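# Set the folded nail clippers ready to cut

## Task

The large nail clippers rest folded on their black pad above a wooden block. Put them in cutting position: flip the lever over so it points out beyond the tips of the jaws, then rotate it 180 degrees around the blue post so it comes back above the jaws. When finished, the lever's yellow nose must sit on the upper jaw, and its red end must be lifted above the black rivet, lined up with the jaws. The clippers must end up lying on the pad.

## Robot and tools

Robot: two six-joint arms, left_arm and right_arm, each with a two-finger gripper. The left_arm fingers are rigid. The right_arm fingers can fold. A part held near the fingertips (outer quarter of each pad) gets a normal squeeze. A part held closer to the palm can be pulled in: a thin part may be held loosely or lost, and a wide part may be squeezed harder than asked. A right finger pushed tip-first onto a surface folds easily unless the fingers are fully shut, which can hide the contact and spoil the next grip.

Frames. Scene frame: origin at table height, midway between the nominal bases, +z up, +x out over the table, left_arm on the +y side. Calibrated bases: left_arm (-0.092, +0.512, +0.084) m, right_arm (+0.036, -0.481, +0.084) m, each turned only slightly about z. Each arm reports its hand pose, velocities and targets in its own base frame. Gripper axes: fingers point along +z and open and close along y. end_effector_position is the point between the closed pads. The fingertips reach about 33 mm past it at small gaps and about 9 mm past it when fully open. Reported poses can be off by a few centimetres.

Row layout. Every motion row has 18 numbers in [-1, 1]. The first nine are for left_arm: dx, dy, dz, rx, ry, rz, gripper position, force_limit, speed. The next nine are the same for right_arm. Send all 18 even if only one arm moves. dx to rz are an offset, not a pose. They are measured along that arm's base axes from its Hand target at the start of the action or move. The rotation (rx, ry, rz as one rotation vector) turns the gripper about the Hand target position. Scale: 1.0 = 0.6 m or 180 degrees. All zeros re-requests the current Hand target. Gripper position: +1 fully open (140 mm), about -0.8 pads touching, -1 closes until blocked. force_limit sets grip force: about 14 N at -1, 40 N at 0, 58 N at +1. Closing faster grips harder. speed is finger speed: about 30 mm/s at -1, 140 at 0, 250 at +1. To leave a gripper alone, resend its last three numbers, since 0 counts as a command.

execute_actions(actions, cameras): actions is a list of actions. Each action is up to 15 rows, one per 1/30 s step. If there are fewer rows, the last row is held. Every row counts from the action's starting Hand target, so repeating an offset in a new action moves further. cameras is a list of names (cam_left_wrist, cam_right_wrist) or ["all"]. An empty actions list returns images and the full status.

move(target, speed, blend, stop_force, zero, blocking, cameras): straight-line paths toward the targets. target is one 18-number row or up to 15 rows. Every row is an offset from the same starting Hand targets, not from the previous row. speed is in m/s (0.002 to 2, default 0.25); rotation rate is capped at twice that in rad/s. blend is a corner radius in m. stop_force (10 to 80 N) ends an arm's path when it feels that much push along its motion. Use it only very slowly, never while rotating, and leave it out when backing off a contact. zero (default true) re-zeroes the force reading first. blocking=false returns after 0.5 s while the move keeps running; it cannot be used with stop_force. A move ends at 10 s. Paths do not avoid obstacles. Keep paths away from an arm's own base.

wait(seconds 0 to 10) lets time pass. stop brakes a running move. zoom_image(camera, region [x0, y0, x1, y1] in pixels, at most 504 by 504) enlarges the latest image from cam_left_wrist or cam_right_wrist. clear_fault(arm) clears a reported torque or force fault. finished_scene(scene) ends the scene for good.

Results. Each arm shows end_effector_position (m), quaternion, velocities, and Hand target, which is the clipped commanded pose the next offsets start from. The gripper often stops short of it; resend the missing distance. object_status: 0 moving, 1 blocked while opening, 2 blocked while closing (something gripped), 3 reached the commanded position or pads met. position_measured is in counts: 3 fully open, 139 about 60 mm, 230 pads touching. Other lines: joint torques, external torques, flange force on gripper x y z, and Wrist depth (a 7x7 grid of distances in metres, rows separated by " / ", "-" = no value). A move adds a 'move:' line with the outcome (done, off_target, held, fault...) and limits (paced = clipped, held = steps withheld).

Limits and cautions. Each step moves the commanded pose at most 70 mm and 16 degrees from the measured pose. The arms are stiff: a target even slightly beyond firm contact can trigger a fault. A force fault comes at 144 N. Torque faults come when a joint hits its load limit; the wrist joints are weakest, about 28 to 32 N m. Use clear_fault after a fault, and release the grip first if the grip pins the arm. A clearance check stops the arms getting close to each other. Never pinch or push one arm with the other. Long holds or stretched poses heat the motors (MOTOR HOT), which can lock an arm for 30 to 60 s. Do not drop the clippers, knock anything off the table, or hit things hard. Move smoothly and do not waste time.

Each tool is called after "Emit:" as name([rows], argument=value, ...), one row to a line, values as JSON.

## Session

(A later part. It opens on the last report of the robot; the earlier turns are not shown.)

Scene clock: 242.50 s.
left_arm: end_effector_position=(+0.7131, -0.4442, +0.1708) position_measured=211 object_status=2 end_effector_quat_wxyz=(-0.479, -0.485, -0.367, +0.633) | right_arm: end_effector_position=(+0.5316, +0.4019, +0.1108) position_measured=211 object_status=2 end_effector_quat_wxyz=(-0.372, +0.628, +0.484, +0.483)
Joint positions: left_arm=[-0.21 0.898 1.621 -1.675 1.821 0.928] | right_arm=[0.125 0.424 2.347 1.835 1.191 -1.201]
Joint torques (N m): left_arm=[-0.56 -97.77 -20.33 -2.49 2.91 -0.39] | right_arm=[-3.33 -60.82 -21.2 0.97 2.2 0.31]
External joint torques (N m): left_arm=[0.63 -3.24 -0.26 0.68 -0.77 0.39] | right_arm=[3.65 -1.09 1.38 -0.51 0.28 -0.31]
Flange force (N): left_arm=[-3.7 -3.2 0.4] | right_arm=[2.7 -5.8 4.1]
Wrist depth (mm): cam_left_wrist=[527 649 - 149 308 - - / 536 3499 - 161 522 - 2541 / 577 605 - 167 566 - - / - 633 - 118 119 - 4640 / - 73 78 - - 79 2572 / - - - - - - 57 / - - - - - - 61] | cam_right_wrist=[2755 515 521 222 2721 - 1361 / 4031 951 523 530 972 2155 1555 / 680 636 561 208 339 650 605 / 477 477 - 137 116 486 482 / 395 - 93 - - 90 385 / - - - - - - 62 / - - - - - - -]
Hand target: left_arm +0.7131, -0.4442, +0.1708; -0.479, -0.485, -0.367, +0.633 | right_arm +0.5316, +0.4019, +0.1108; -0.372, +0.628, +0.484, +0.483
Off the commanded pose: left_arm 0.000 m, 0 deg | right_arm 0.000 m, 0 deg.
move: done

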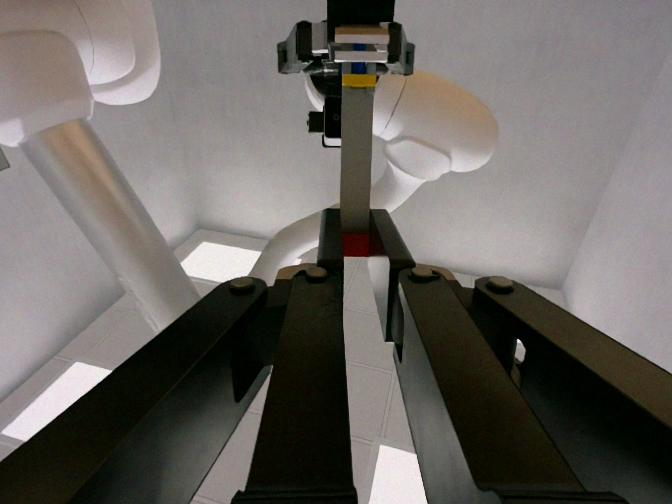

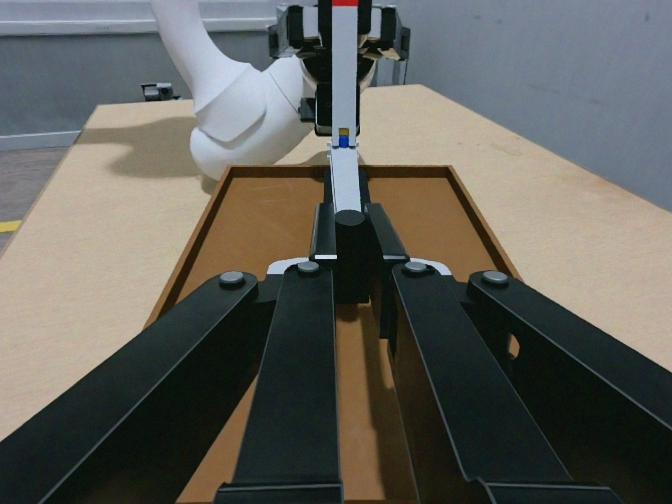

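Emit:
move([
  [0,0,0,0,0,0,-0.5,-1,-1,0,0,0,0,0,0,-1,-1,-1],
  [0.036,0.1284,0,0,0,0,-0.5,-1,-1,0,0,0,0,0,0,-1,-1,-1],
  [0.0232,0.0827,0.2673,0,0,0,-0.5,-1,-1,0,0,0,0,0,0,-1,-1,-1],
  [-0.02025,-0.07837,0.3173,0.5616,-0.1579,0,-0.5,-1,-1,0,0,0,0,0,0,-1,-1,-1],
], speed=[0.1,0.1,0.25,0.4], blend=[0,0.02,0.03,0], cameras=["all"])

Scene clock: 284.27 s.
left_arm: end_effector_position=(+0.7010, -0.4912, +0.3611) position_measured=192 object_status=3 end_effector_quat_wxyz=(+0.000, +0.797, +0.604, +0.000) | right_arm: end_effector_position=(+0.5316, +0.4019, +0.1108) position_measured=211 object_status=2 end_effector_quat_wxyz=(-0.372, +0.628, +0.484, +0.483)
Joint positions: left_arm=[-0.651 0.498 1.079 -0.001 1.565 -0.377] | right_arm=[0.125 0.424 2.347 1.835 1.191 -1.201]
Joint torques (N m): left_arm=[-0.46 -86.95 -40.67 3.51 0.23 -0.28] | right_arm=[-2.53 -60.54 -20.49 0.56 2.09 0.27]
External joint torques (N m): left_arm=[0.73 -4.12 -1 0.81 -0.21 0.28] | right_arm=[2.78 -1.28 0.7 -0.09 0.39 -0.27]
Flange force (N): left_arm=[2.7 -4.2 -1.5] | right_arm=[2.8 -4.5 3.4]
Wrist depth (mm): cam_left_wrist=[508 503 500 501 500 509 514 / 1278 534 527 414 518 532 538 / 1432 568 557 436 552 566 569 / 1482 1432 595 397 147 610 612 / 1558 73 78 405 91 84 637 / - - - - - - 69 / - - - 391 - - 62] | cam_right_wrist=[2655 - 2177 2446 - - - / 2942 878 874 806 900 - 1555 / 730 640 702 222 764 650 650 / 475 475 - 138 - 482 484 / 395 - 93 - - 90 387 / - - - - - - 62 / - - - - - - -]
Hand target: left_arm +0.7009, -0.4913, +0.3612; +0.000, +0.797, +0.604, +0.000 | right_arm +0.5316, +0.4019, +0.1108; -0.372, +0.628, +0.484, +0.483
Off the commanded pose: left_arm 0.000 m, 0 deg | right_arm 0.000 m, 0 deg.
move: done

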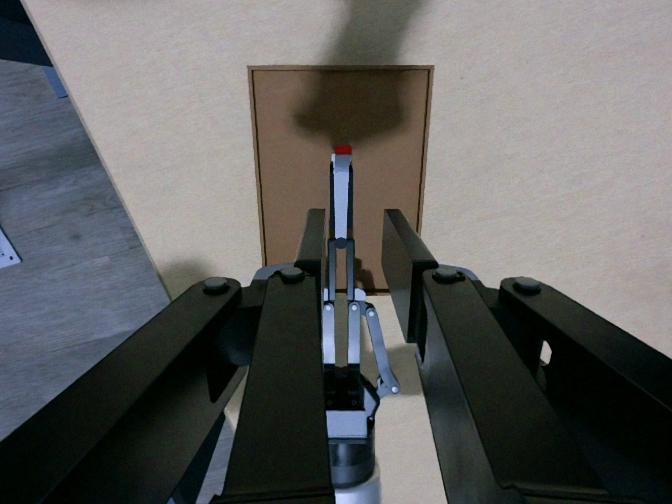

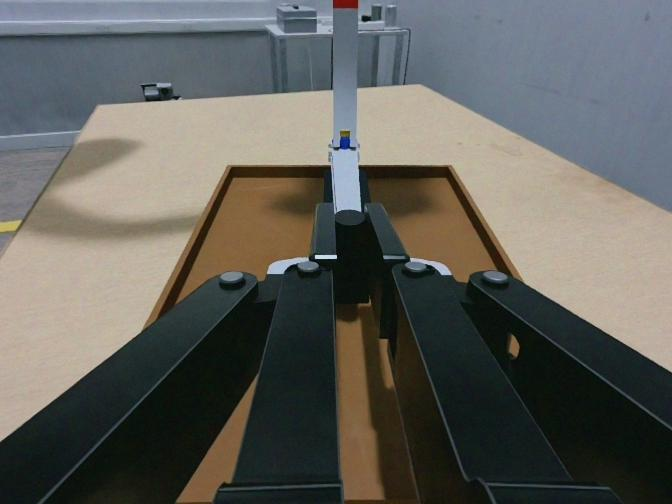

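Emit:
move([
  [0,0,-0.0833,0,0,0.5,-0.5,-1,-1,0,0,0,0,0,0,-1,-1,-1],
  [-0.01083,-0.0385,-0.1923,-0.0586,-0.2083,0.9763,-0.5,-1,-1,0,0,0,0,0,0,-1,-1,-1],
], speed=[0.4,0.4], blend=[0.03,0], cameras=["all"])

Scene clock: 300.63 s.
left_arm: end_effector_position=(+0.6944, -0.5144, +0.2458) position_measured=192 object_status=3 end_effector_quat_wxyz=(+0.173, -0.589, +0.778, +0.131) | right_arm: end_effector_position=(+0.5316, +0.4019, +0.1108) position_measured=211 object_status=2 end_effector_quat_wxyz=(-0.372, +0.628, +0.484, +0.483)
Joint positions: left_arm=[-0.818 0.645 1.107 0.371 1.622 -3.709] | right_arm=[0.125 0.424 2.347 1.835 1.191 -1.201]
Joint torques (N m): left_arm=[-1.85 -99.19 -40.01 4.19 0.82 -0.35] | right_arm=[-2.78 -60.26 -20.62 0.63 2.11 0.23]
External joint torques (N m): left_arm=[2.27 -3.23 -0.54 0.66 -0.22 0.35] | right_arm=[2.81 -1.61 0.79 -0.14 0.37 -0.23]
Flange force (N): left_arm=[-4.9 2.1 0.5] | right_arm=[3.5 -4.9 3.1]
Wrist depth (mm): cam_left_wrist=[383 382 268 263 268 387 386 / 433 433 309 296 304 439 435 / 495 501 356 337 359 501 502 / 566 588 569 218 148 586 1642 / - 73 78 678 91 84 1940 / - - - 916 - - 69 / - - - - - - 62] | cam_right_wrist=[- - 3298 2419 - - - / - 844 892 812 994 - - / 735 629 783 212 730 662 1501 / 471 474 - 137 - 482 484 / 396 - 93 - - 90 387 / - - - - - - 62 / - - - - - - -]
Hand target: left_arm +0.6944, -0.5144, +0.2458; +0.173, -0.589, +0.778, +0.131 | right_arm +0.5316, +0.4019, +0.1108; -0.372, +0.628, +0.484, +0.483
Off the commanded pose: left_arm 0.000 m, 0 deg | right_arm 0.000 m, 0 deg.
move: done

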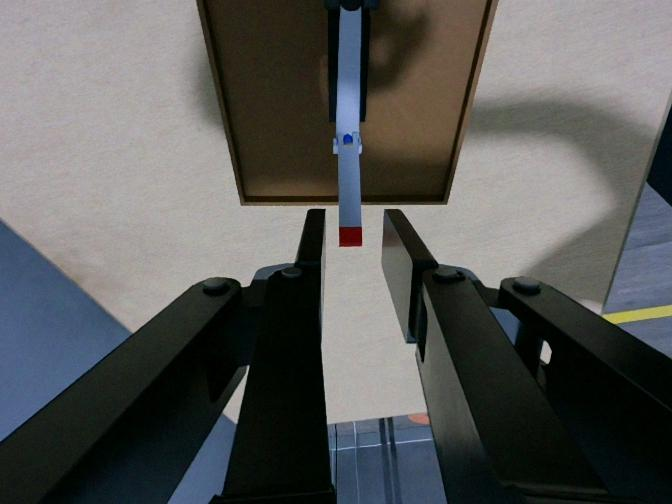

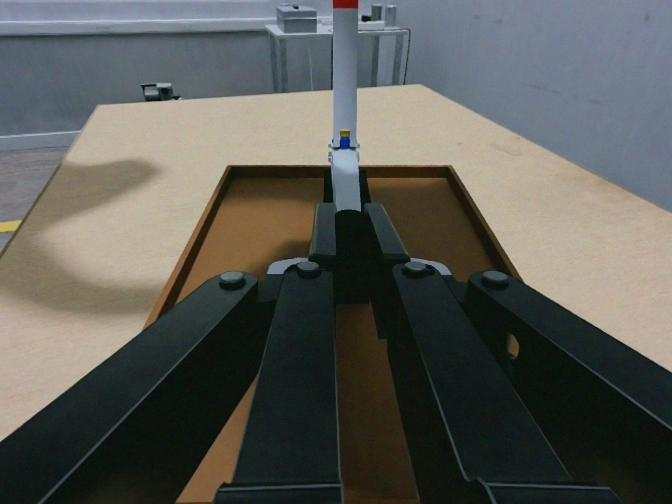

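Emit:
move([
  [0.01354,0.04017,-0.09067,0,0,0,-0.5,-1,-1,0,0,0,0,0,0,-1,-1,-1],
], speed=[0.08], cameras=["cam_left_wrist"])

Emit:
zoom_image(camera="cam_left_wrist", region=[240, 100, 440, 340])

Scene clock: 314.07 s.
left_arm: end_effector_position=(+0.7026, -0.4902, +0.1913) position_measured=192 object_status=3 end_effector_quat_wxyz=(+0.173, -0.589, +0.778, +0.131) | right_arm: end_effector_position=(+0.5316, +0.4019, +0.1108) position_measured=211 object_status=2 end_effector_quat_wxyz=(-0.372, +0.628, +0.484, +0.483)
Joint positions: left_arm=[-0.793 0.649 1.201 0.377 1.523 -3.723] | right_arm=[0.125 0.424 2.347 1.835 1.191 -1.201]
Joint torques (N m): left_arm=[-0.97 -97.67 -38.99 4.12 0.82 -0.28] | right_arm=[-2.49 -60.41 -20.53 0.59 2.07 0.21]
External joint torques (N m): left_arm=[1.8 -4.75 -0.97 0.65 -0.2 0.28] | right_arm=[2.68 -1.44 0.72 -0.12 0.41 -0.21]
Flange force (N): left_arm=[-5.5 3.5 -0.9] | right_arm=[3.1 -4.5 3.0]
Wrist depth (mm): cam_left_wrist=[333 333 218 172 220 330 342 / 378 378 247 241 248 381 384 / 431 436 286 268 287 440 446 / 507 512 498 159 147 518 524 / 1326 73 78 598 91 84 610 / - - - 815 - - 69 / - - - - - - 62] | cam_right_wrist=[- - - 213 3066 1829 - / - 881 907 806 911 2177 1461 / 631 638 716 226 672 644 648 / 473 475 - 138 - 483 481 / 396 - 93 - - 90 385 / - - - - - - 62 / - - - - - - -]
Hand target: left_arm +0.7026, -0.4903, +0.1914; +0.173, -0.589, +0.778, +0.131 | right_arm +0.5316, +0.4019, +0.1108; -0.372, +0.628, +0.484, +0.483
Off the commanded pose: left_arm 0.000 m, 0 deg | right_arm 0.000 m, 0 deg.
move: done
Images, in order (width x height): cam_left_wrist 672x504.

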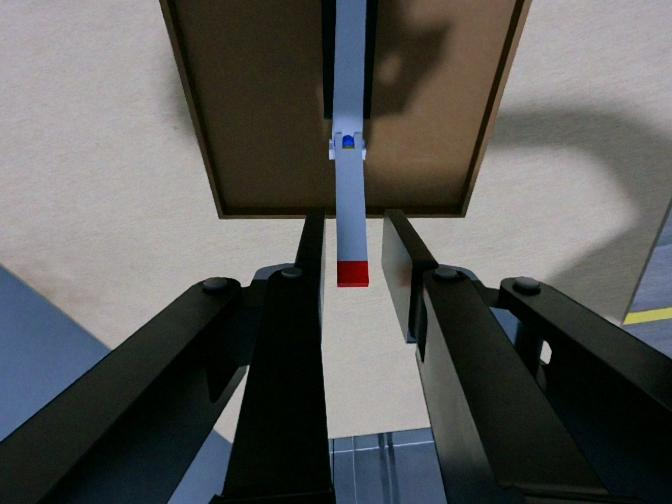

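Scaled by 2.100 from the camera's 672x504 image, which has a finer 960x720 frame.

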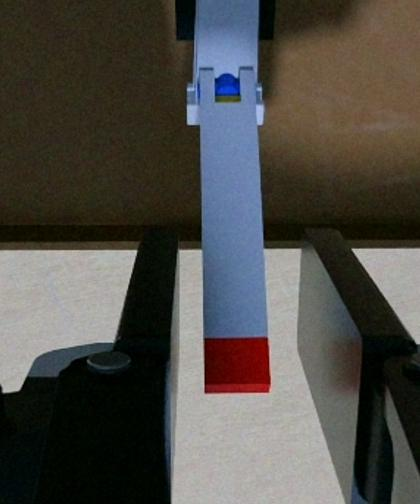

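Emit:
move([
  [0.0016,-0.00045,0,0,0,0,-0.5,-1,-1,0,0,0,0,0,0,-1,-1,-1],
  [0.0016,-0.00045,0,0,0,0,-1,-1,-1,0,0,0,0,0,0,-1,-1,-1],
], speed=[0.05,0.05], cameras=["all"])

Scene clock: 335.57 s.
left_arm: end_effector_position=(+0.7035, -0.4906, +0.1914) position_measured=211 object_status=0 end_effector_quat_wxyz=(+0.173, -0.589, +0.778, +0.131) | right_arm: end_effector_position=(+0.5316, +0.4019, +0.1108) position_measured=211 object_status=2 end_effector_quat_wxyz=(-0.372, +0.628, +0.484, +0.483)
Joint positions: left_arm=[-0.793 0.65 1.199 0.377 1.523 -3.722] | right_arm=[0.125 0.424 2.347 1.835 1.191 -1.201]
Joint torques (N m): left_arm=[-2.53 -96.85 -38.31 3.6 0.73 -0.23] | right_arm=[-2.41 -59.26 -20.26 0.47 1.63 0.18]
External joint torques (N m): left_arm=[2.36 -5.35 -1.58 1.15 -0.11 0.24] | right_arm=[2.54 -2.56 0.43 0.01 0.84 -0.18]
Flange force (N): left_arm=[-6.1 2.4 -1.7] | right_arm=[5.0 -4.8 1.9]
Wrist depth (mm): cam_left_wrist=[336 336 219 175 220 329 342 / 379 378 247 241 249 381 380 / 434 431 283 269 285 437 440 / 507 514 496 144 490 514 518 / 557 73 78 - - 79 1889 / - - - - - - 58 / - - - - - - 61] | cam_right_wrist=[- - - 209 2591 1961 1481 / 3455 871 918 806 881 1909 - / 600 644 758 223 711 646 573 / 472 478 - 138 - 484 484 / 394 - 93 - - 90 385 / - - - - - - 62 / - - - - - - -]
Hand target: left_arm +0.7035, -0.4905, +0.1914; +0.173, -0.589, +0.778, +0.131 | right_arm +0.5316, +0.4019, +0.1108; -0.372, +0.628, +0.484, +0.483
Off the commanded pose: left_arm 0.000 m, 0 deg | right_arm 0.000 m, 0 deg.
move: done

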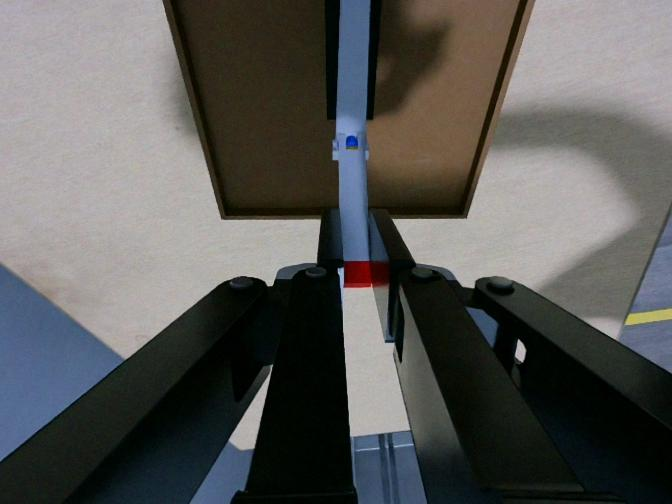

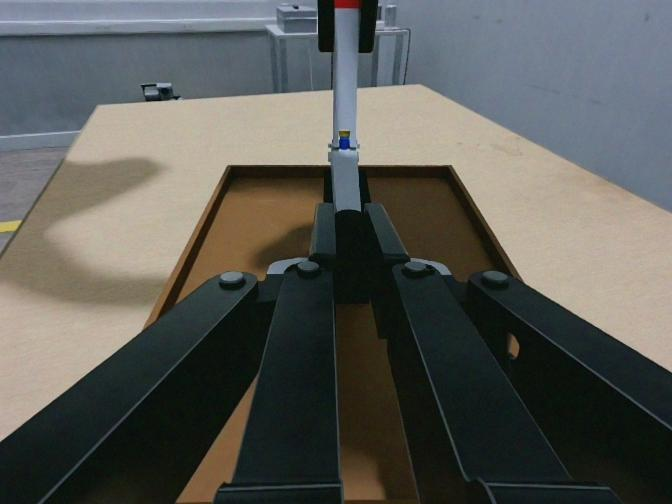

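Emit:
zoom_image(camera="cam_left_wrist", region=[240, 100, 440, 340])

Emit:
zoom_image(camera="cam_right_wrist", region=[246, 0, 446, 280])

Scaled by 2.100 from the camera's 672x504 image, which has a finer 960x720 frame.

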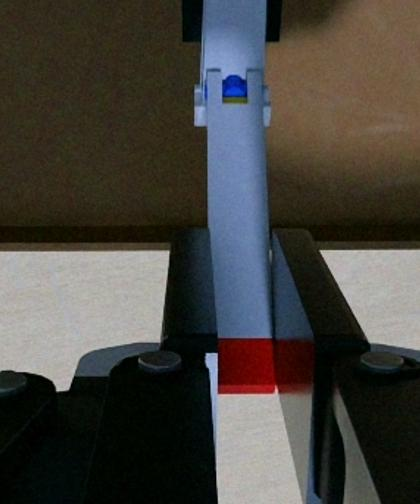

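Scaled by 1.800 from the camera's 672x504 image, which has a finer 960x720 frame.

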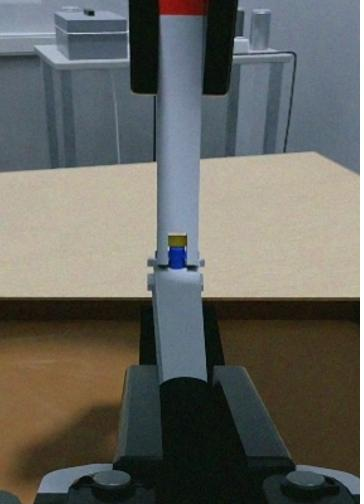

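Emit:
move([
  [0.0044,0.01564,-0.00132,-0.03744,0.01052,0,-1,-1,-1,0,0,0,0,0,0,-1,-1,-1],
  [0.00934,0.03321,-0.00522,-0.08023,0.02255,0,-1,-1,-1,0,0,0,0,0,0,-1,-1,-1],
  [0.01233,0.04387,-0.0089,-0.10697,0.03007,0,-1,-1,-1,0,0,0,0,0,0,-1,-1,-1],
  [0.01522,0.05415,-0.01355,-0.13371,0.03758,0,-1,-1,-1,0,0,0,0,0,0,-1,-1,-1],
], speed=[0.06,0.06,0.06,0.06], blend=[0.002,0.002,0.002,0], cameras=["all"])

Scene clock: 369.13 s.
left_arm: end_effector_position=(+0.7127, -0.4580, +0.1832) position_measured=211 object_status=2 end_effector_quat_wxyz=(+0.000, -0.604, +0.797, +0.000) | right_arm: end_effector_position=(+0.5316, +0.4019, +0.1108) position_measured=211 object_status=2 end_effector_quat_wxyz=(-0.372, +0.628, +0.484, +0.483)
Joint positions: left_arm=[-0.612 0.531 1.351 0.001 1.259 -3.479] | right_arm=[0.125 0.424 2.347 1.835 1.191 -1.201]
Joint torques (N m): left_arm=[0.65 -88.47 -39.23 4.1 0.49 -0.3] | right_arm=[-3.03 -60.56 -20.2 0.34 2.17 0.26]
External joint torques (N m): left_arm=[-0.36 -3.66 -0.55 -0.05 -0.51 0.3] | right_arm=[3.34 -1.24 0.43 0.12 0.3 -0.26]
Flange force (N): left_arm=[-1.4 4.7 -1.6] | right_arm=[3.1 -4.7 5.2]
Wrist depth (mm): cam_left_wrist=[350 350 238 198 239 354 353 / 368 369 250 246 252 373 374 / 387 392 267 261 267 397 399 / 414 417 279 145 276 421 426 / 447 78 78 - - 79 448 / - - - - - - 58 / - - - - - - 61] | cam_right_wrist=[- - 2623 233 - 1861 1461 / 3690 867 874 888 881 1926 - / 680 640 718 221 654 650 627 / 475 476 - 137 - 481 483 / 394 - 93 - - 90 385 / - - - - - - 62 / - - - - - - -]
Hand target: left_arm +0.7127, -0.4580, +0.1832; +0.000, -0.604, +0.797, +0.000 | right_arm +0.5316, +0.4019, +0.1108; -0.372, +0.628, +0.484, +0.483
Off the commanded pose: left_arm 0.000 m, 0 deg | right_arm 0.000 m, 0 deg.
move: done

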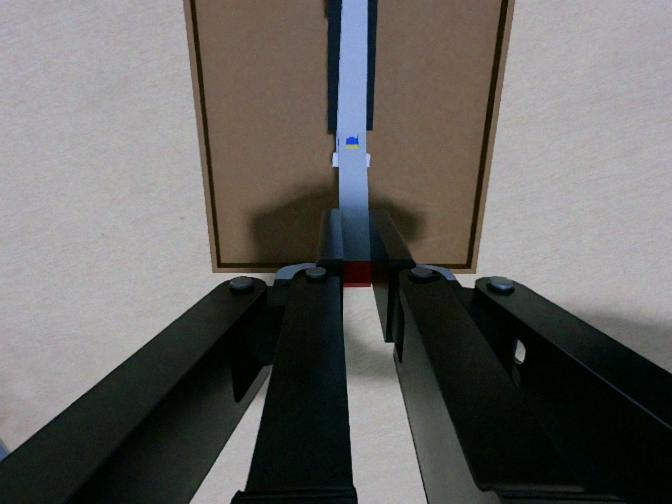

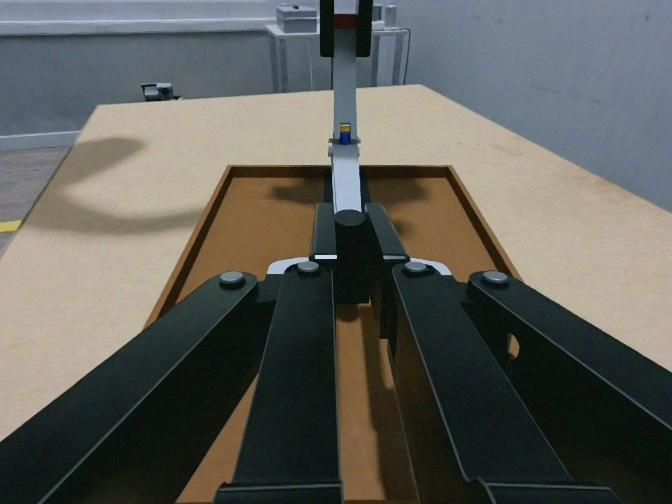

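Emit:
zoom_image(camera="cam_right_wrist", region=[246, 0, 446, 280])

Emit:
zoom_image(camera="cam_left_wrist", region=[240, 0, 460, 300])

Scaled by 1.800 from the camera's 672x504 image, which has a finer 960x720 frame.

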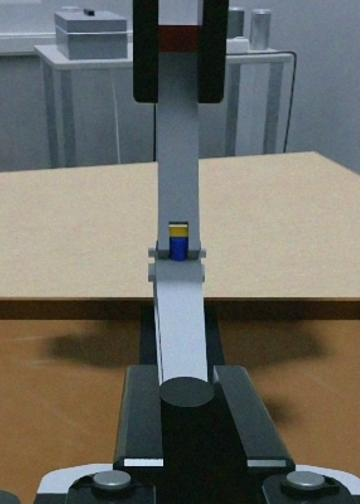

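Scaled by 1.680 from the camera's 672x504 image, which has a finer 960x720 frame.

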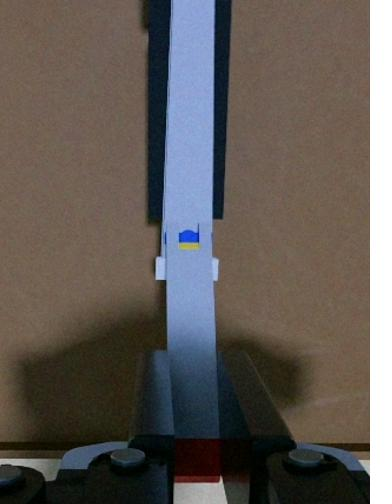

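Emit:
move([
  [0.01811,-0.00936,0,0,0,-0.1111,-1,-1,-1,0,0,0,0,0,0,-1,-1,-1],
  [0.03192,-0.02434,0,0,0,-0.2222,-1,-1,-1,0,0,0,0,0,0,-1,-1,-1],
  [0.03978,-0.04315,0,0,0,-0.3333,-1,-1,-1,0,0,0,0,0,0,-1,-1,-1],
  [0.04116,-0.05841,0,0,0,-0.4167,-1,-1,-1,0,0,0,0,0,0,-1,-1,-1],
  [0.03855,-0.07351,0,0,0,-0.5,-1,-1,-1,0,0,0,0,0,0,-1,-1,-1],
  [0.03212,-0.08741,0,0,0,-0.5833,-1,-1,-1,0,0,0,0,0,0,-1,-1,-1],
  [0.0223,-0.09918,0,0,0,-0.6667,-1,-1,-1,0,0,0,0,0,0,-1,-1,-1],
  [0.00978,-0.108,0,0,0,-0.75,-1,-1,-1,0,0,0,0,0,0,-1,-1,-1],
  [-0.0046,-0.11329,0,0,0,-0.8333,-1,-1,-1,0,0,0,0,0,0,-1,-1,-1],
  [-0.01884,-0.1147,0,0,0,-0.9111,-1,-1,-1,0,0,0,0,0,0,-1,-1,-1],
  [-0.03299,-0.11263,0,0,0,-0.9889,-1,-1,-1,0,0,0,0,0,0,-1,-1,-1],
], speed=[0.2], blend=[0.003,0.003,0.003,0.003,0.003,0.003,0.003,0.003,0.003,0.003,0], cameras=["all"])

speed must be one number or one for each of the 11 targets, got a list of 1; nothing of the call was run

Emit:
move([
  [0.01811,-0.00936,0,0,0,-0.1111,-1,-1,-1,0,0,0,0,0,0,-1,-1,-1],
  [0.03192,-0.02434,0,0,0,-0.2222,-1,-1,-1,0,0,0,0,0,0,-1,-1,-1],
  [0.03978,-0.04315,0,0,0,-0.3333,-1,-1,-1,0,0,0,0,0,0,-1,-1,-1],
  [0.04116,-0.05841,0,0,0,-0.4167,-1,-1,-1,0,0,0,0,0,0,-1,-1,-1],
  [0.03855,-0.07351,0,0,0,-0.5,-1,-1,-1,0,0,0,0,0,0,-1,-1,-1],
  [0.03212,-0.08741,0,0,0,-0.5833,-1,-1,-1,0,0,0,0,0,0,-1,-1,-1],
  [0.0223,-0.09918,0,0,0,-0.6667,-1,-1,-1,0,0,0,0,0,0,-1,-1,-1],
  [0.00978,-0.108,0,0,0,-0.75,-1,-1,-1,0,0,0,0,0,0,-1,-1,-1],
  [-0.0046,-0.11329,0,0,0,-0.8333,-1,-1,-1,0,0,0,0,0,0,-1,-1,-1],
  [-0.01884,-0.1147,0,0,0,-0.9111,-1,-1,-1,0,0,0,0,0,0,-1,-1,-1],
  [-0.03299,-0.11263,0,0,0,-0.9889,-1,-1,-1,0,0,0,0,0,0,-1,-1,-1],
], speed=0.2, blend=[0.003,0.003,0.003,0.003,0.003,0.003,0.003,0.003,0.003,0.003,0], cameras=["all"])

Scene clock: 433.90 s.
left_arm: end_effector_position=(+0.6929, -0.5256, +0.1832) position_measured=211 object_status=2 end_effector_quat_wxyz=(+0.000, +0.787, +0.617, +0.000) | right_arm: end_effector_position=(+0.5316, +0.4019, +0.1108) position_measured=211 object_status=2 end_effector_quat_wxyz=(-0.372, +0.628, +0.484, +0.483)
Joint positions: left_arm=[-0.688 0.568 1.292 -0.001 1.282 -0.448] | right_arm=[0.125 0.424 2.347 1.835 1.191 -1.201]
Joint torques (N m): left_arm=[5.95 -81.22 -29.64 6.31 2.78 -0.44] | right_arm=[-3.38 -57.99 -18.28 -0.21 0.37 0.33]
External joint torques (N m): left_arm=[-5.59 -14.13 -10.22 -2.17 -2.76 0.44] | right_arm=[3.52 -3.86 -1.55 0.69 2.11 -0.33]
Flange force (N): left_arm=[-5.8 -1.5 -13.6] | right_arm=[7.2 -4.2 4.7]
Wrist depth (mm): cam_left_wrist=[349 349 237 238 238 348 350 / 369 371 250 249 251 372 371 / 394 392 265 260 268 394 395 / 430 420 282 144 276 420 426 / 1359 73 78 - - 79 446 / - - - - - - 58 / - - - - - - 61] | cam_right_wrist=[2655 3455 2982 158 2446 2155 1555 / - 951 888 815 900 1909 1701 / 730 636 678 223 711 646 1461 / 475 477 - 137 114 483 483 / 397 - 93 - - 90 385 / - - - - - - 62 / - - - - - - -]
Hand target: left_arm +0.6929, -0.5256, +0.1832; +0.000, +0.787, +0.617, +0.000 | right_arm +0.5316, +0.4019, +0.1108; -0.372, +0.628, +0.484, +0.483
Off the commanded pose: left_arm 0.000 m, 0 deg | right_arm 0.000 m, 0 deg.
move: done

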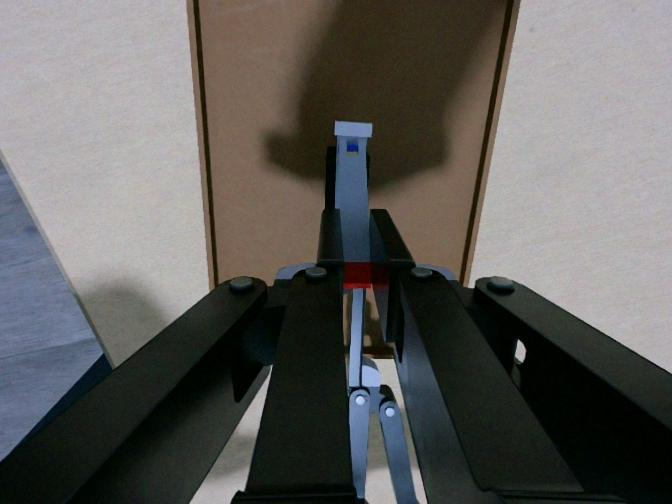

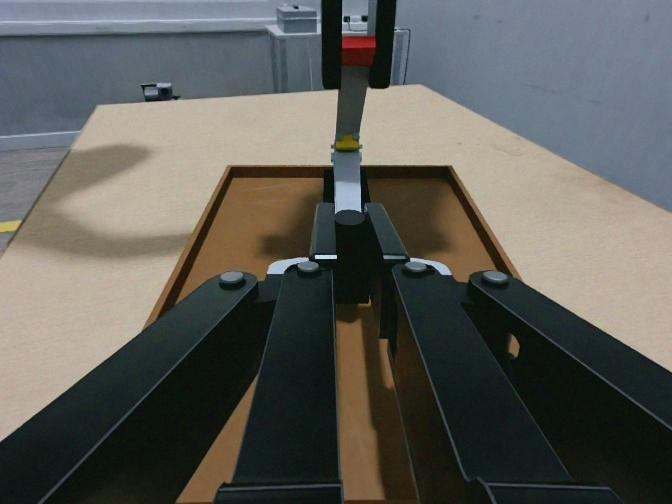

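Emit:
zoom_image(camera="cam_right_wrist", region=[246, 0, 446, 280])

Emit:
zoom_image(camera="cam_left_wrist", region=[240, 80, 460, 380])

Scaled by 1.800 from the camera's 672x504 image, which has a finer 960x720 frame.

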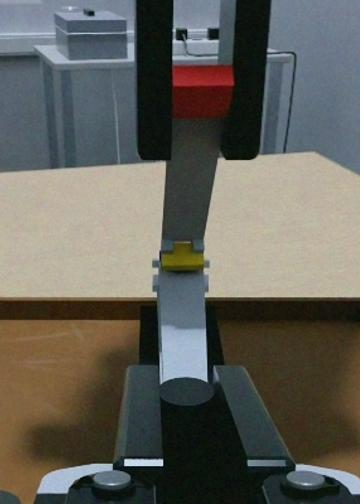

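Scaled by 1.680 from the camera's 672x504 image, which has a finer 960x720 frame.

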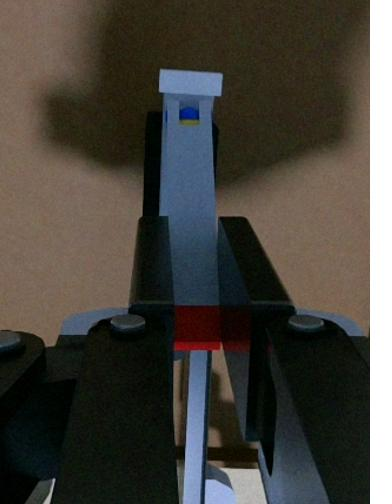

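Emit:
move(target=[-0.00343,0.00105,0,0,0,-0.01944,-1,-1,-1,0,0,0,0,0,0,-1,-1,-1], speed=0.05, cameras=["all"])

Emit:
zoom_image(camera="cam_right_wrist", region=[246, 0, 446, 280])

Emit:
zoom_image(camera="cam_left_wrist", region=[240, 80, 460, 380])

Scene clock: 480.33 s.
left_arm: end_effector_position=(+0.6908, -0.5250, +0.1832) position_measured=211 object_status=2 end_effector_quat_wxyz=(+0.000, +0.805, +0.593, +0.000) | right_arm: end_effector_position=(+0.5316, +0.4019, +0.1108) position_measured=211 object_status=2 end_effector_quat_wxyz=(-0.372, +0.628, +0.484, +0.483)
Joint positions: left_arm=[-0.689 0.564 1.298 -0.001 1.28 -0.388] | right_arm=[0.125 0.424 2.347 1.835 1.191 -1.201]
Joint torques (N m): left_arm=[6.27 -81.62 -29.58 6.2 2.79 -0.34] | right_arm=[-3.57 -57.98 -18.23 -0.1 0.47 0.29]
External joint torques (N m): left_arm=[-6.25 -13.25 -10.21 -2.07 -2.77 0.34] | right_arm=[3.63 -3.78 -1.59 0.59 2 -0.29]
Flange force (N): left_arm=[-7.2 -0.2 -13.1] | right_arm=[7.3 -4.0 4.9]
Wrist depth (mm): cam_left_wrist=[346 350 237 236 238 349 353 / 369 367 251 247 251 371 372 / 392 393 266 261 267 395 397 / 435 417 285 144 276 424 424 / 1386 73 78 - - 79 447 / - - - - - - 58 / - - - - - - 61] | cam_right_wrist=[- - - 163 - 1687 1522 / - 881 854 812 878 - 1577 / 733 635 711 228 658 646 1491 / 475 476 - 138 - 484 484 / 397 - 93 - - 90 387 / - - - - - - 62 / - - - - - - -]
Hand target: left_arm +0.6908, -0.5250, +0.1832; +0.000, +0.805, +0.593, +0.000 | right_arm +0.5316, +0.4019, +0.1108; -0.372, +0.628, +0.484, +0.483
Off the commanded pose: left_arm 0.000 m, 0 deg | right_arm 0.000 m, 0 deg.
move: done

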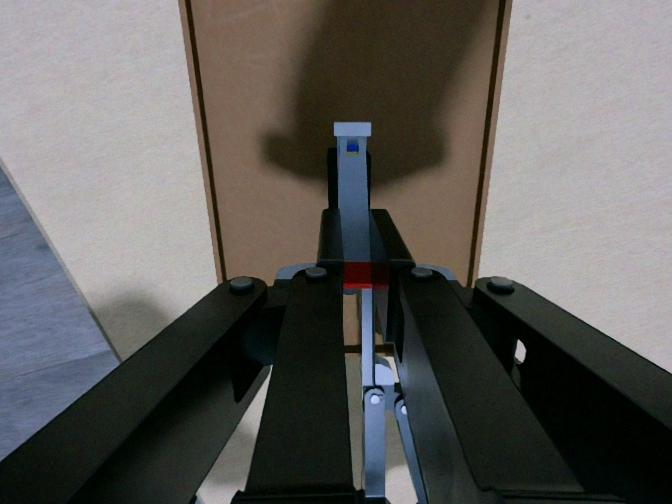

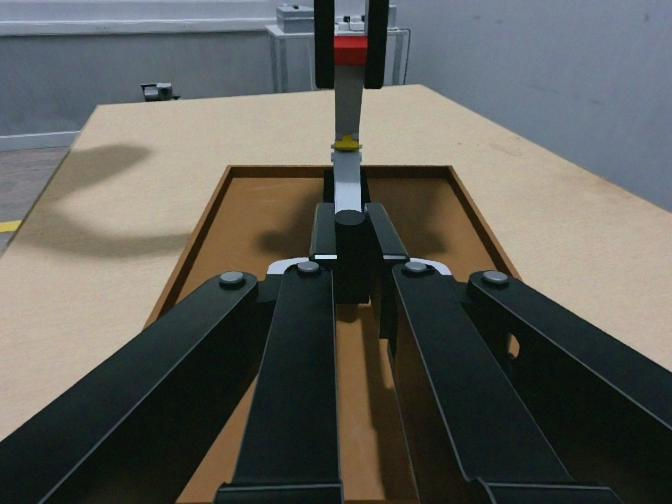

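Scaled by 1.800 from the camera's 672x504 image, which has a finer 960x720 frame.

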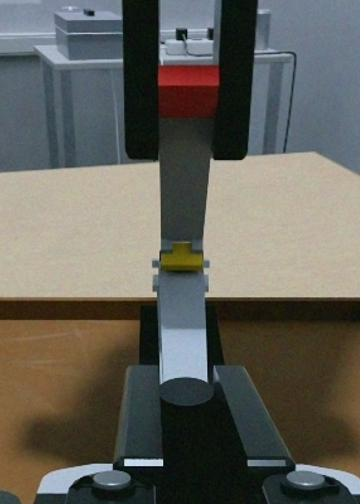

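Scaled by 1.680 from the camera's 672x504 image, which has a finer 960x720 frame.

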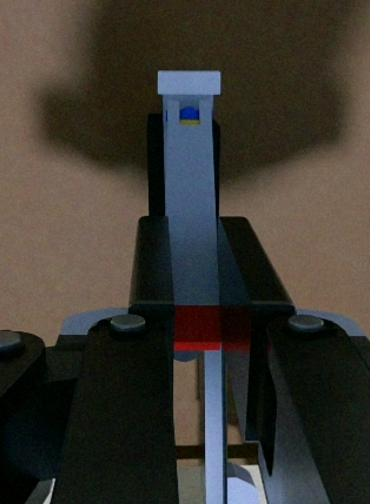

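Emit:
move([
  [-0.00304,-0.00977,-0.00562,0.02653,-0.00824,0,-1,-1,-1,0,0,0,0,0,0,-1,-1,-1],
  [-0.00592,-0.01907,-0.012,0.05306,-0.01648,0,-1,-1,-1,0,0,0,0,0,0,-1,-1,-1],
], speed=0.04, blend=[0.002,0], cameras=["all"])

Emit:
zoom_image(camera="cam_right_wrist", region=[246, 0, 446, 280])

Scene clock: 498.23 s.
left_arm: end_effector_position=(+0.6872, -0.5364, +0.1760) position_measured=211 object_status=2 end_effector_quat_wxyz=(-0.052, +0.802, +0.591, +0.070) | right_arm: end_effector_position=(+0.5316, +0.4019, +0.1108) position_measured=211 object_status=2 end_effector_quat_wxyz=(-0.372, +0.628, +0.484, +0.483)
Joint positions: left_arm=[-0.762 0.613 1.241 0.159 1.369 -0.499] | right_arm=[0.125 0.424 2.347 1.835 1.191 -1.201]
Joint torques (N m): left_arm=[7.91 -86.51 -30.14 6.58 3.14 -0.41] | right_arm=[-3.99 -57.73 -17.19 -0.41 0.52 0.26]
External joint torques (N m): left_arm=[-7.47 -12.8 -9.74 -2.08 -2.88 0.41] | right_arm=[4.23 -4.1 -2.61 0.88 1.96 -0.26]
Flange force (N): left_arm=[-5.7 -1.0 -13.5] | right_arm=[8.7 -3.3 7.1]
Wrist depth (mm): cam_left_wrist=[361 364 246 247 246 364 364 / 372 376 253 252 254 377 378 / 386 384 261 258 263 388 389 / 397 400 269 145 267 399 404 / 1278 78 78 91 - 79 414 / - - - - - - 58 / - - - - - - 61] | cam_right_wrist=[3819 - 3201 2502 2687 2244 1728 / - 892 915 183 976 2291 - / 674 640 680 225 761 644 601 / 475 473 - 138 - 486 488 / 397 - 93 - - 90 387 / - - - - - - 62 / - - - - - - -]
Hand target: left_arm +0.6873, -0.5364, +0.1760; -0.052, +0.802, +0.591, +0.070 | right_arm +0.5316, +0.4019, +0.1108; -0.372, +0.628, +0.484, +0.483
Off the commanded pose: left_arm 0.000 m, 0 deg | right_arm 0.000 m, 0 deg.
move: done

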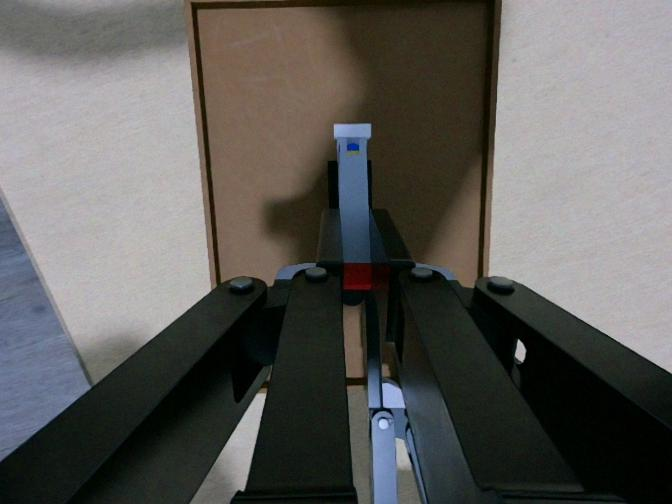

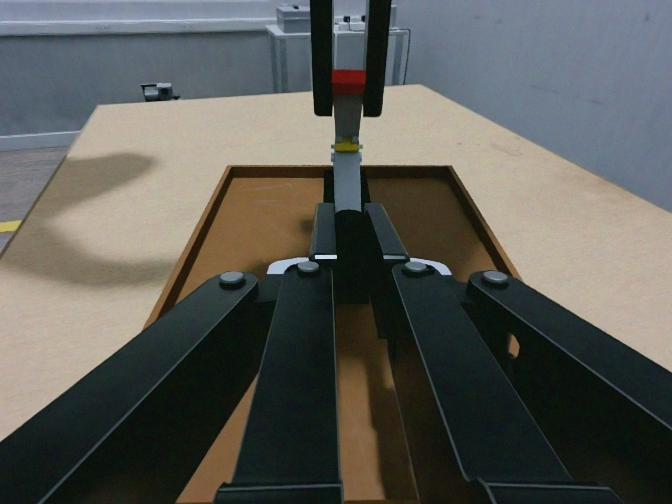

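Scaled by 1.800 from the camera's 672x504 image, which has a finer 960x720 frame.

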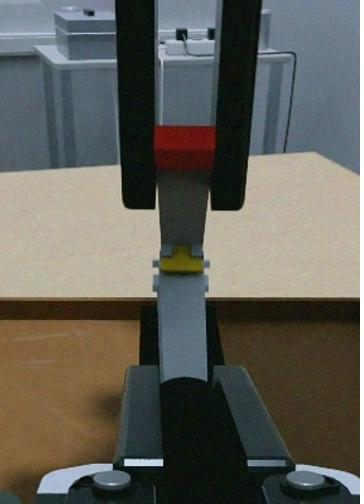

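Emit:
move([
  [0,0,0,0,0,0,-0.5,-1,-1,0,0,0,0,0,0,-1,-1,-1],
  [0,0,0.0667,0,0,0,-0.5,-1,-1,0,0,0,0,0,0,-1,-1,-1],
  [0.00683,0.02202,0.1733,-0.05306,0.01648,0,-0.5,-1,-1,0,0,0,0,0,0,-1,-1,-1],
], speed=[0.05,0.08,0.2], blend=[0,0.01,0], cameras=["all"])

Emit:
zoom_image(camera="cam_right_wrist", region=[246, 0, 446, 280])

Emit:
zoom_image(camera="cam_left_wrist", region=[240, 130, 440, 430])

Scene clock: 522.80 s.
left_arm: end_effector_position=(+0.6914, -0.5232, +0.2801) position_measured=192 object_status=3 end_effector_quat_wxyz=(+0.000, +0.805, +0.593, +0.000) | right_arm: end_effector_position=(+0.5316, +0.4019, +0.1108) position_measured=211 object_status=2 end_effector_quat_wxyz=(-0.372, +0.628, +0.484, +0.483)
Joint positions: left_arm=[-0.687 0.528 1.178 -0.001 1.436 -0.386] | right_arm=[0.125 0.424 2.347 1.835 1.191 -1.201]
Joint torques (N m): left_arm=[-1.89 -89.66 -40.38 3.64 0.14 -0.29] | right_arm=[-2.28 -60.43 -20.61 0.6 2.38 0.26]
External joint torques (N m): left_arm=[1.97 -3.67 -0.91 0.64 -0.12 0.29] | right_arm=[2.5 -1.43 0.8 -0.13 0.1 -0.26]
Flange force (N): left_arm=[3.8 -2.8 -2.0] | right_arm=[3.1 -4.5 2.8]
Wrist depth (mm): cam_left_wrist=[436 434 326 325 323 433 436 / 462 455 348 340 343 462 459 / 1294 484 475 357 365 493 492 / 1386 518 507 143 148 519 523 / 1462 73 78 316 91 84 544 / - - - 322 - - 69 / - - - 320 - - 62] | cam_right_wrist=[2591 - 2982 2392 - - 1522 / 3511 871 874 815 915 2244 - / 627 640 735 222 660 648 541 / 474 477 - 138 - 481 483 / 397 - 93 - - 90 387 / - - - - - - 62 / - - - - - - -]
Hand target: left_arm +0.6913, -0.5232, +0.2800; +0.000, +0.805, +0.593, +0.000 | right_arm +0.5316, +0.4019, +0.1108; -0.372, +0.628, +0.484, +0.483
Off the commanded pose: left_arm 0.000 m, 0 deg | right_arm 0.000 m, 0 deg.
move: done

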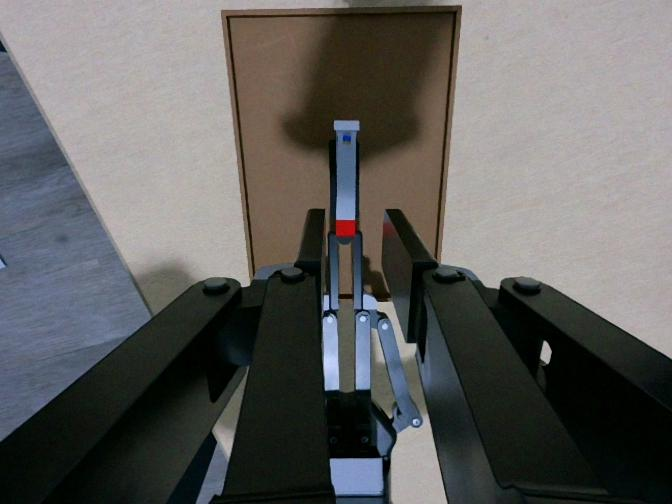

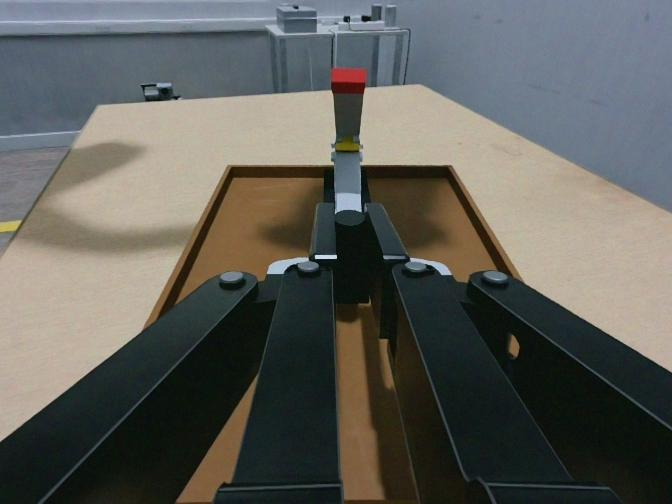

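Scaled by 1.800 from the camera's 672x504 image, which has a finer 960x720 frame.

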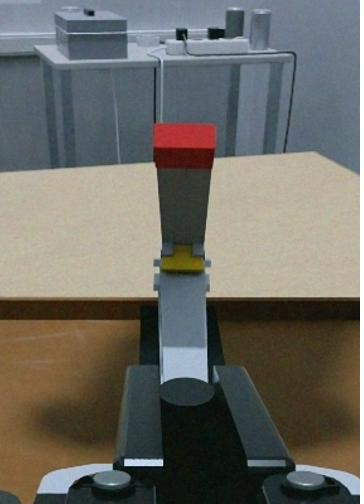

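Scaled by 1.680 from the camera's 672x504 image, which has a finer 960x720 frame.

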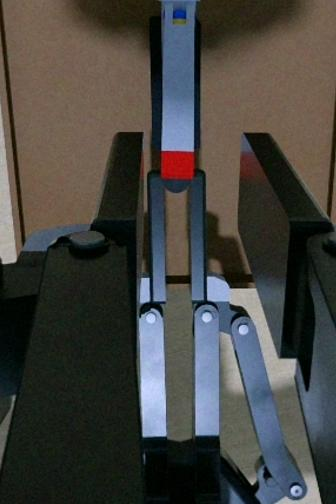

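Emit:
move([
  [0,0,0,0,0,0,-1,-1,-1,0,0,0,0,0,0,-1,-1,-1],
  [0,0,-0.1333,0,0,0,-1,-1,-1,0,0,0,0,0,0,-1,-1,-1],
  [0,0,-0.1792,0,0,0,-1,-1,-1,0,0,0,0,0,0,-1,-1,-1],
], speed=[0.05,0.15,0.02], blend=[0,0.002,0], cameras=["all"])

Emit:
zoom_image(camera="cam_right_wrist", region=[246, 0, 446, 280])

Scene clock: 539.50 s.
left_arm: end_effector_position=(+0.6913, -0.5232, +0.1725) position_measured=230 object_status=3 end_effector_quat_wxyz=(+0.000, +0.805, +0.593, +0.000) | right_arm: end_effector_position=(+0.5316, +0.4019, +0.1108) position_measured=211 object_status=2 end_effector_quat_wxyz=(-0.372, +0.628, +0.484, +0.483)
Joint positions: left_arm=[-0.687 0.569 1.311 -0.001 1.262 -0.386] | right_arm=[0.125 0.424 2.347 1.835 1.191 -1.201]
Joint torques (N m): left_arm=[-2.06 -90.18 -38.59 3.49 0.25 -0.22] | right_arm=[-2.57 -60.56 -20.7 0.54 2.31 0.26]
External joint torques (N m): left_arm=[2.69 -5.25 -1.09 0.64 -0.23 0.22] | right_arm=[2.82 -1.28 0.89 -0.07 0.17 -0.26]
Flange force (N): left_arm=[5.1 -4.2 -3.5] | right_arm=[2.9 -4.9 3.5]
Wrist depth (mm): cam_left_wrist=[343 340 228 227 228 335 342 / 359 364 240 240 241 356 360 / 381 379 255 250 256 380 384 / 420 409 275 127 269 407 405 / 1386 424 78 84 91 78 435 / - - 74 - - - 62 / - - - - - - -] | cam_right_wrist=[- 3569 2902 164 - 2016 - / - 972 900 800 878 2016 - / 728 640 772 223 685 650 601 / 474 479 - 138 124 483 485 / 395 - 93 - - 90 383 / - - - - - - 62 / - - - - - - -]
Hand target: left_arm +0.6913, -0.5232, +0.1725; +0.000, +0.805, +0.593, +0.000 | right_arm +0.5316, +0.4019, +0.1108; -0.372, +0.628, +0.484, +0.483
Off the commanded pose: left_arm 0.000 m, 0 deg | right_arm 0.000 m, 0 deg.
move: done

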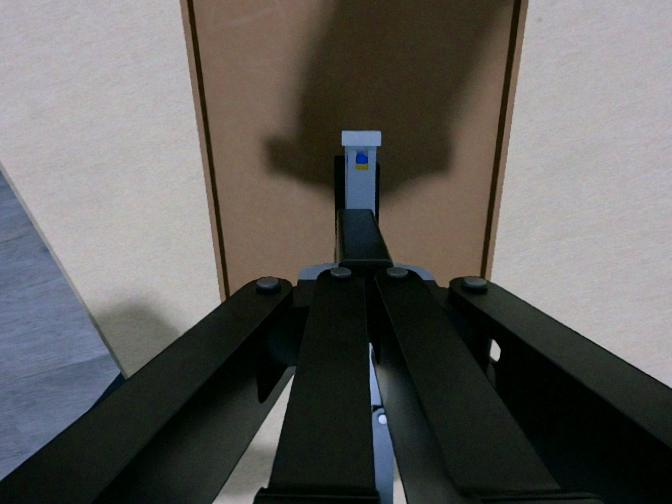

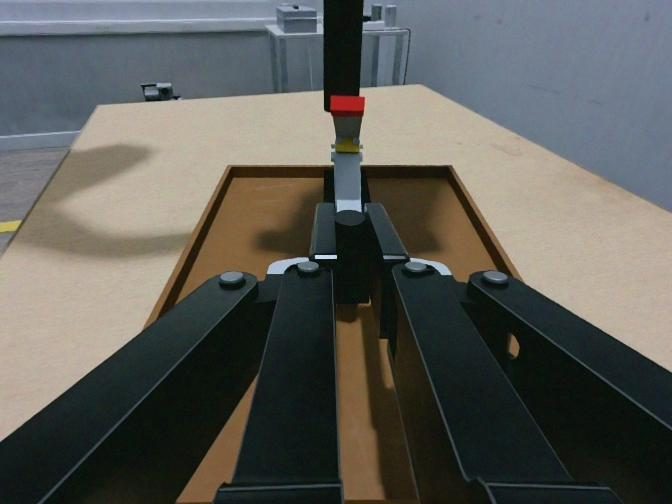

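Scaled by 1.800 from the camera's 672x504 image, which has a finer 960x720 frame.

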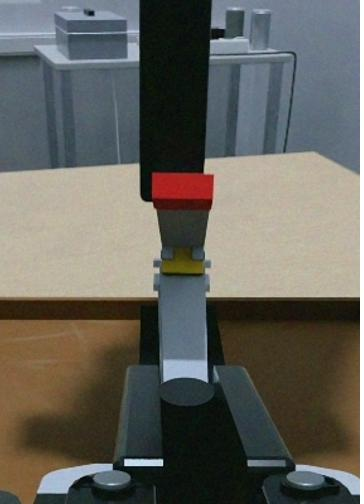

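Emit:
move([
  [0,0,0.1792,0,0,0,-1,-1,-1,0,0,0,0,0,0,-1,-1,-1],
  [0,0,0.1792,0,0,0,-0.4,-1,-1,0,0,0,0,0,0,-1,-1,-1],
], speed=[0.12,0.1], blend=0, cameras=["all"])

Emit:
zoom_image(camera="cam_right_wrist", region=[246, 0, 446, 280])

Emit:
zoom_image(camera="cam_left_wrist", region=[280, 100, 410, 295])

Scene clock: 573.80 s.
left_arm: end_effector_position=(+0.6914, -0.5232, +0.2800) position_measured=179 object_status=0 end_effector_quat_wxyz=(+0.000, +0.805, +0.593, +0.000) | right_arm: end_effector_position=(+0.5316, +0.4019, +0.1108) position_measured=211 object_status=2 end_effector_quat_wxyz=(-0.372, +0.628, +0.484, +0.483)
Joint positions: left_arm=[-0.687 0.528 1.178 -0.001 1.436 -0.386] | right_arm=[0.125 0.424 2.347 1.835 1.191 -1.201]
Joint torques (N m): left_arm=[-1.49 -89.49 -39.98 3.58 0.17 -0.3] | right_arm=[-2.66 -60.19 -20.62 0.61 2.27 0.18]
External joint torques (N m): left_arm=[1.37 -4.37 -1.49 0.71 -0.15 0.3] | right_arm=[2.88 -1.66 0.83 -0.14 0.21 -0.18]
Flange force (N): left_arm=[3.0 -2.8 -2.9] | right_arm=[3.9 -5.0 3.2]
Wrist depth (mm): cam_left_wrist=[434 435 328 326 324 434 438 / 463 460 350 338 344 460 460 / 1286 490 477 363 365 488 492 / 1342 521 506 312 142 522 518 / 1472 77 83 319 91 87 540 / - 73 - 323 - - 73 / - - - 325 - - 65] | cam_right_wrist=[3110 4031 2655 2721 3066 1893 1512 / 3155 946 878 815 981 1926 1566 / 730 638 753 222 340 648 611 / 472 478 - 137 140 482 482 / 396 - 93 - - 90 387 / - - - - - - 62 / - - - - - - -]
Hand target: left_arm +0.6913, -0.5232, +0.2800; +0.000, +0.805, +0.593, +0.000 | right_arm +0.5316, +0.4019, +0.1108; -0.372, +0.628, +0.484, +0.483
Off the commanded pose: left_arm 0.000 m, 0 deg | right_arm 0.000 m, 0 deg.
move: done

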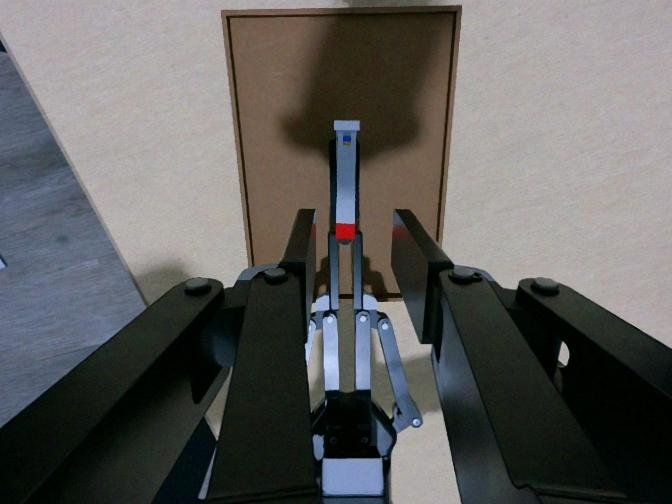

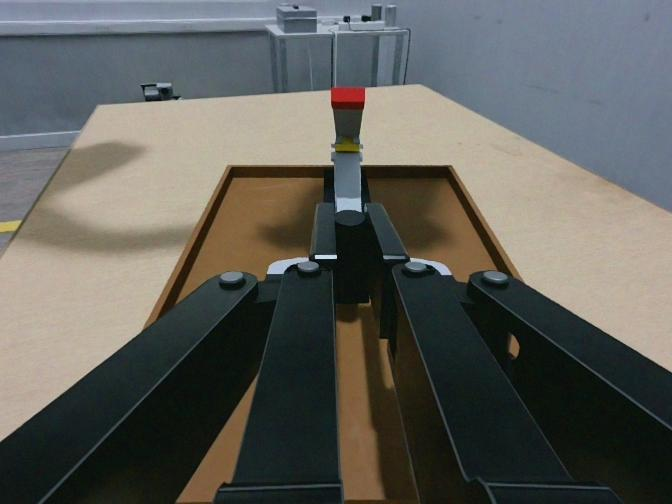

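Scaled by 1.800 from the camera's 672x504 image, which has a finer 960x720 frame.

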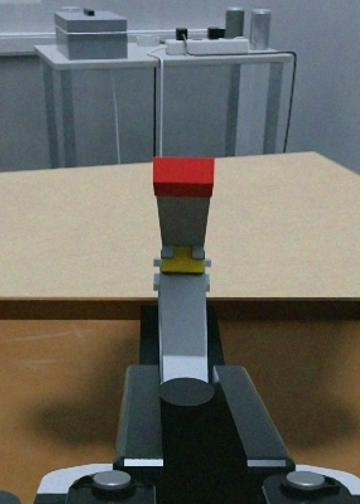

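Scaled by 2.585 from the camera's 672x504 image, which has a finer 960x720 frame.

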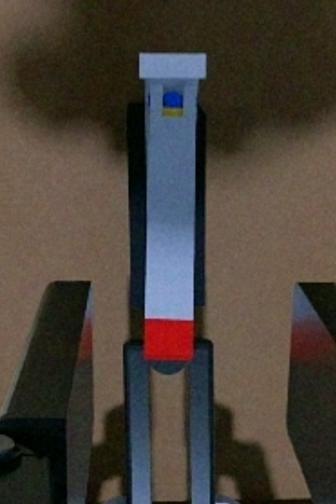

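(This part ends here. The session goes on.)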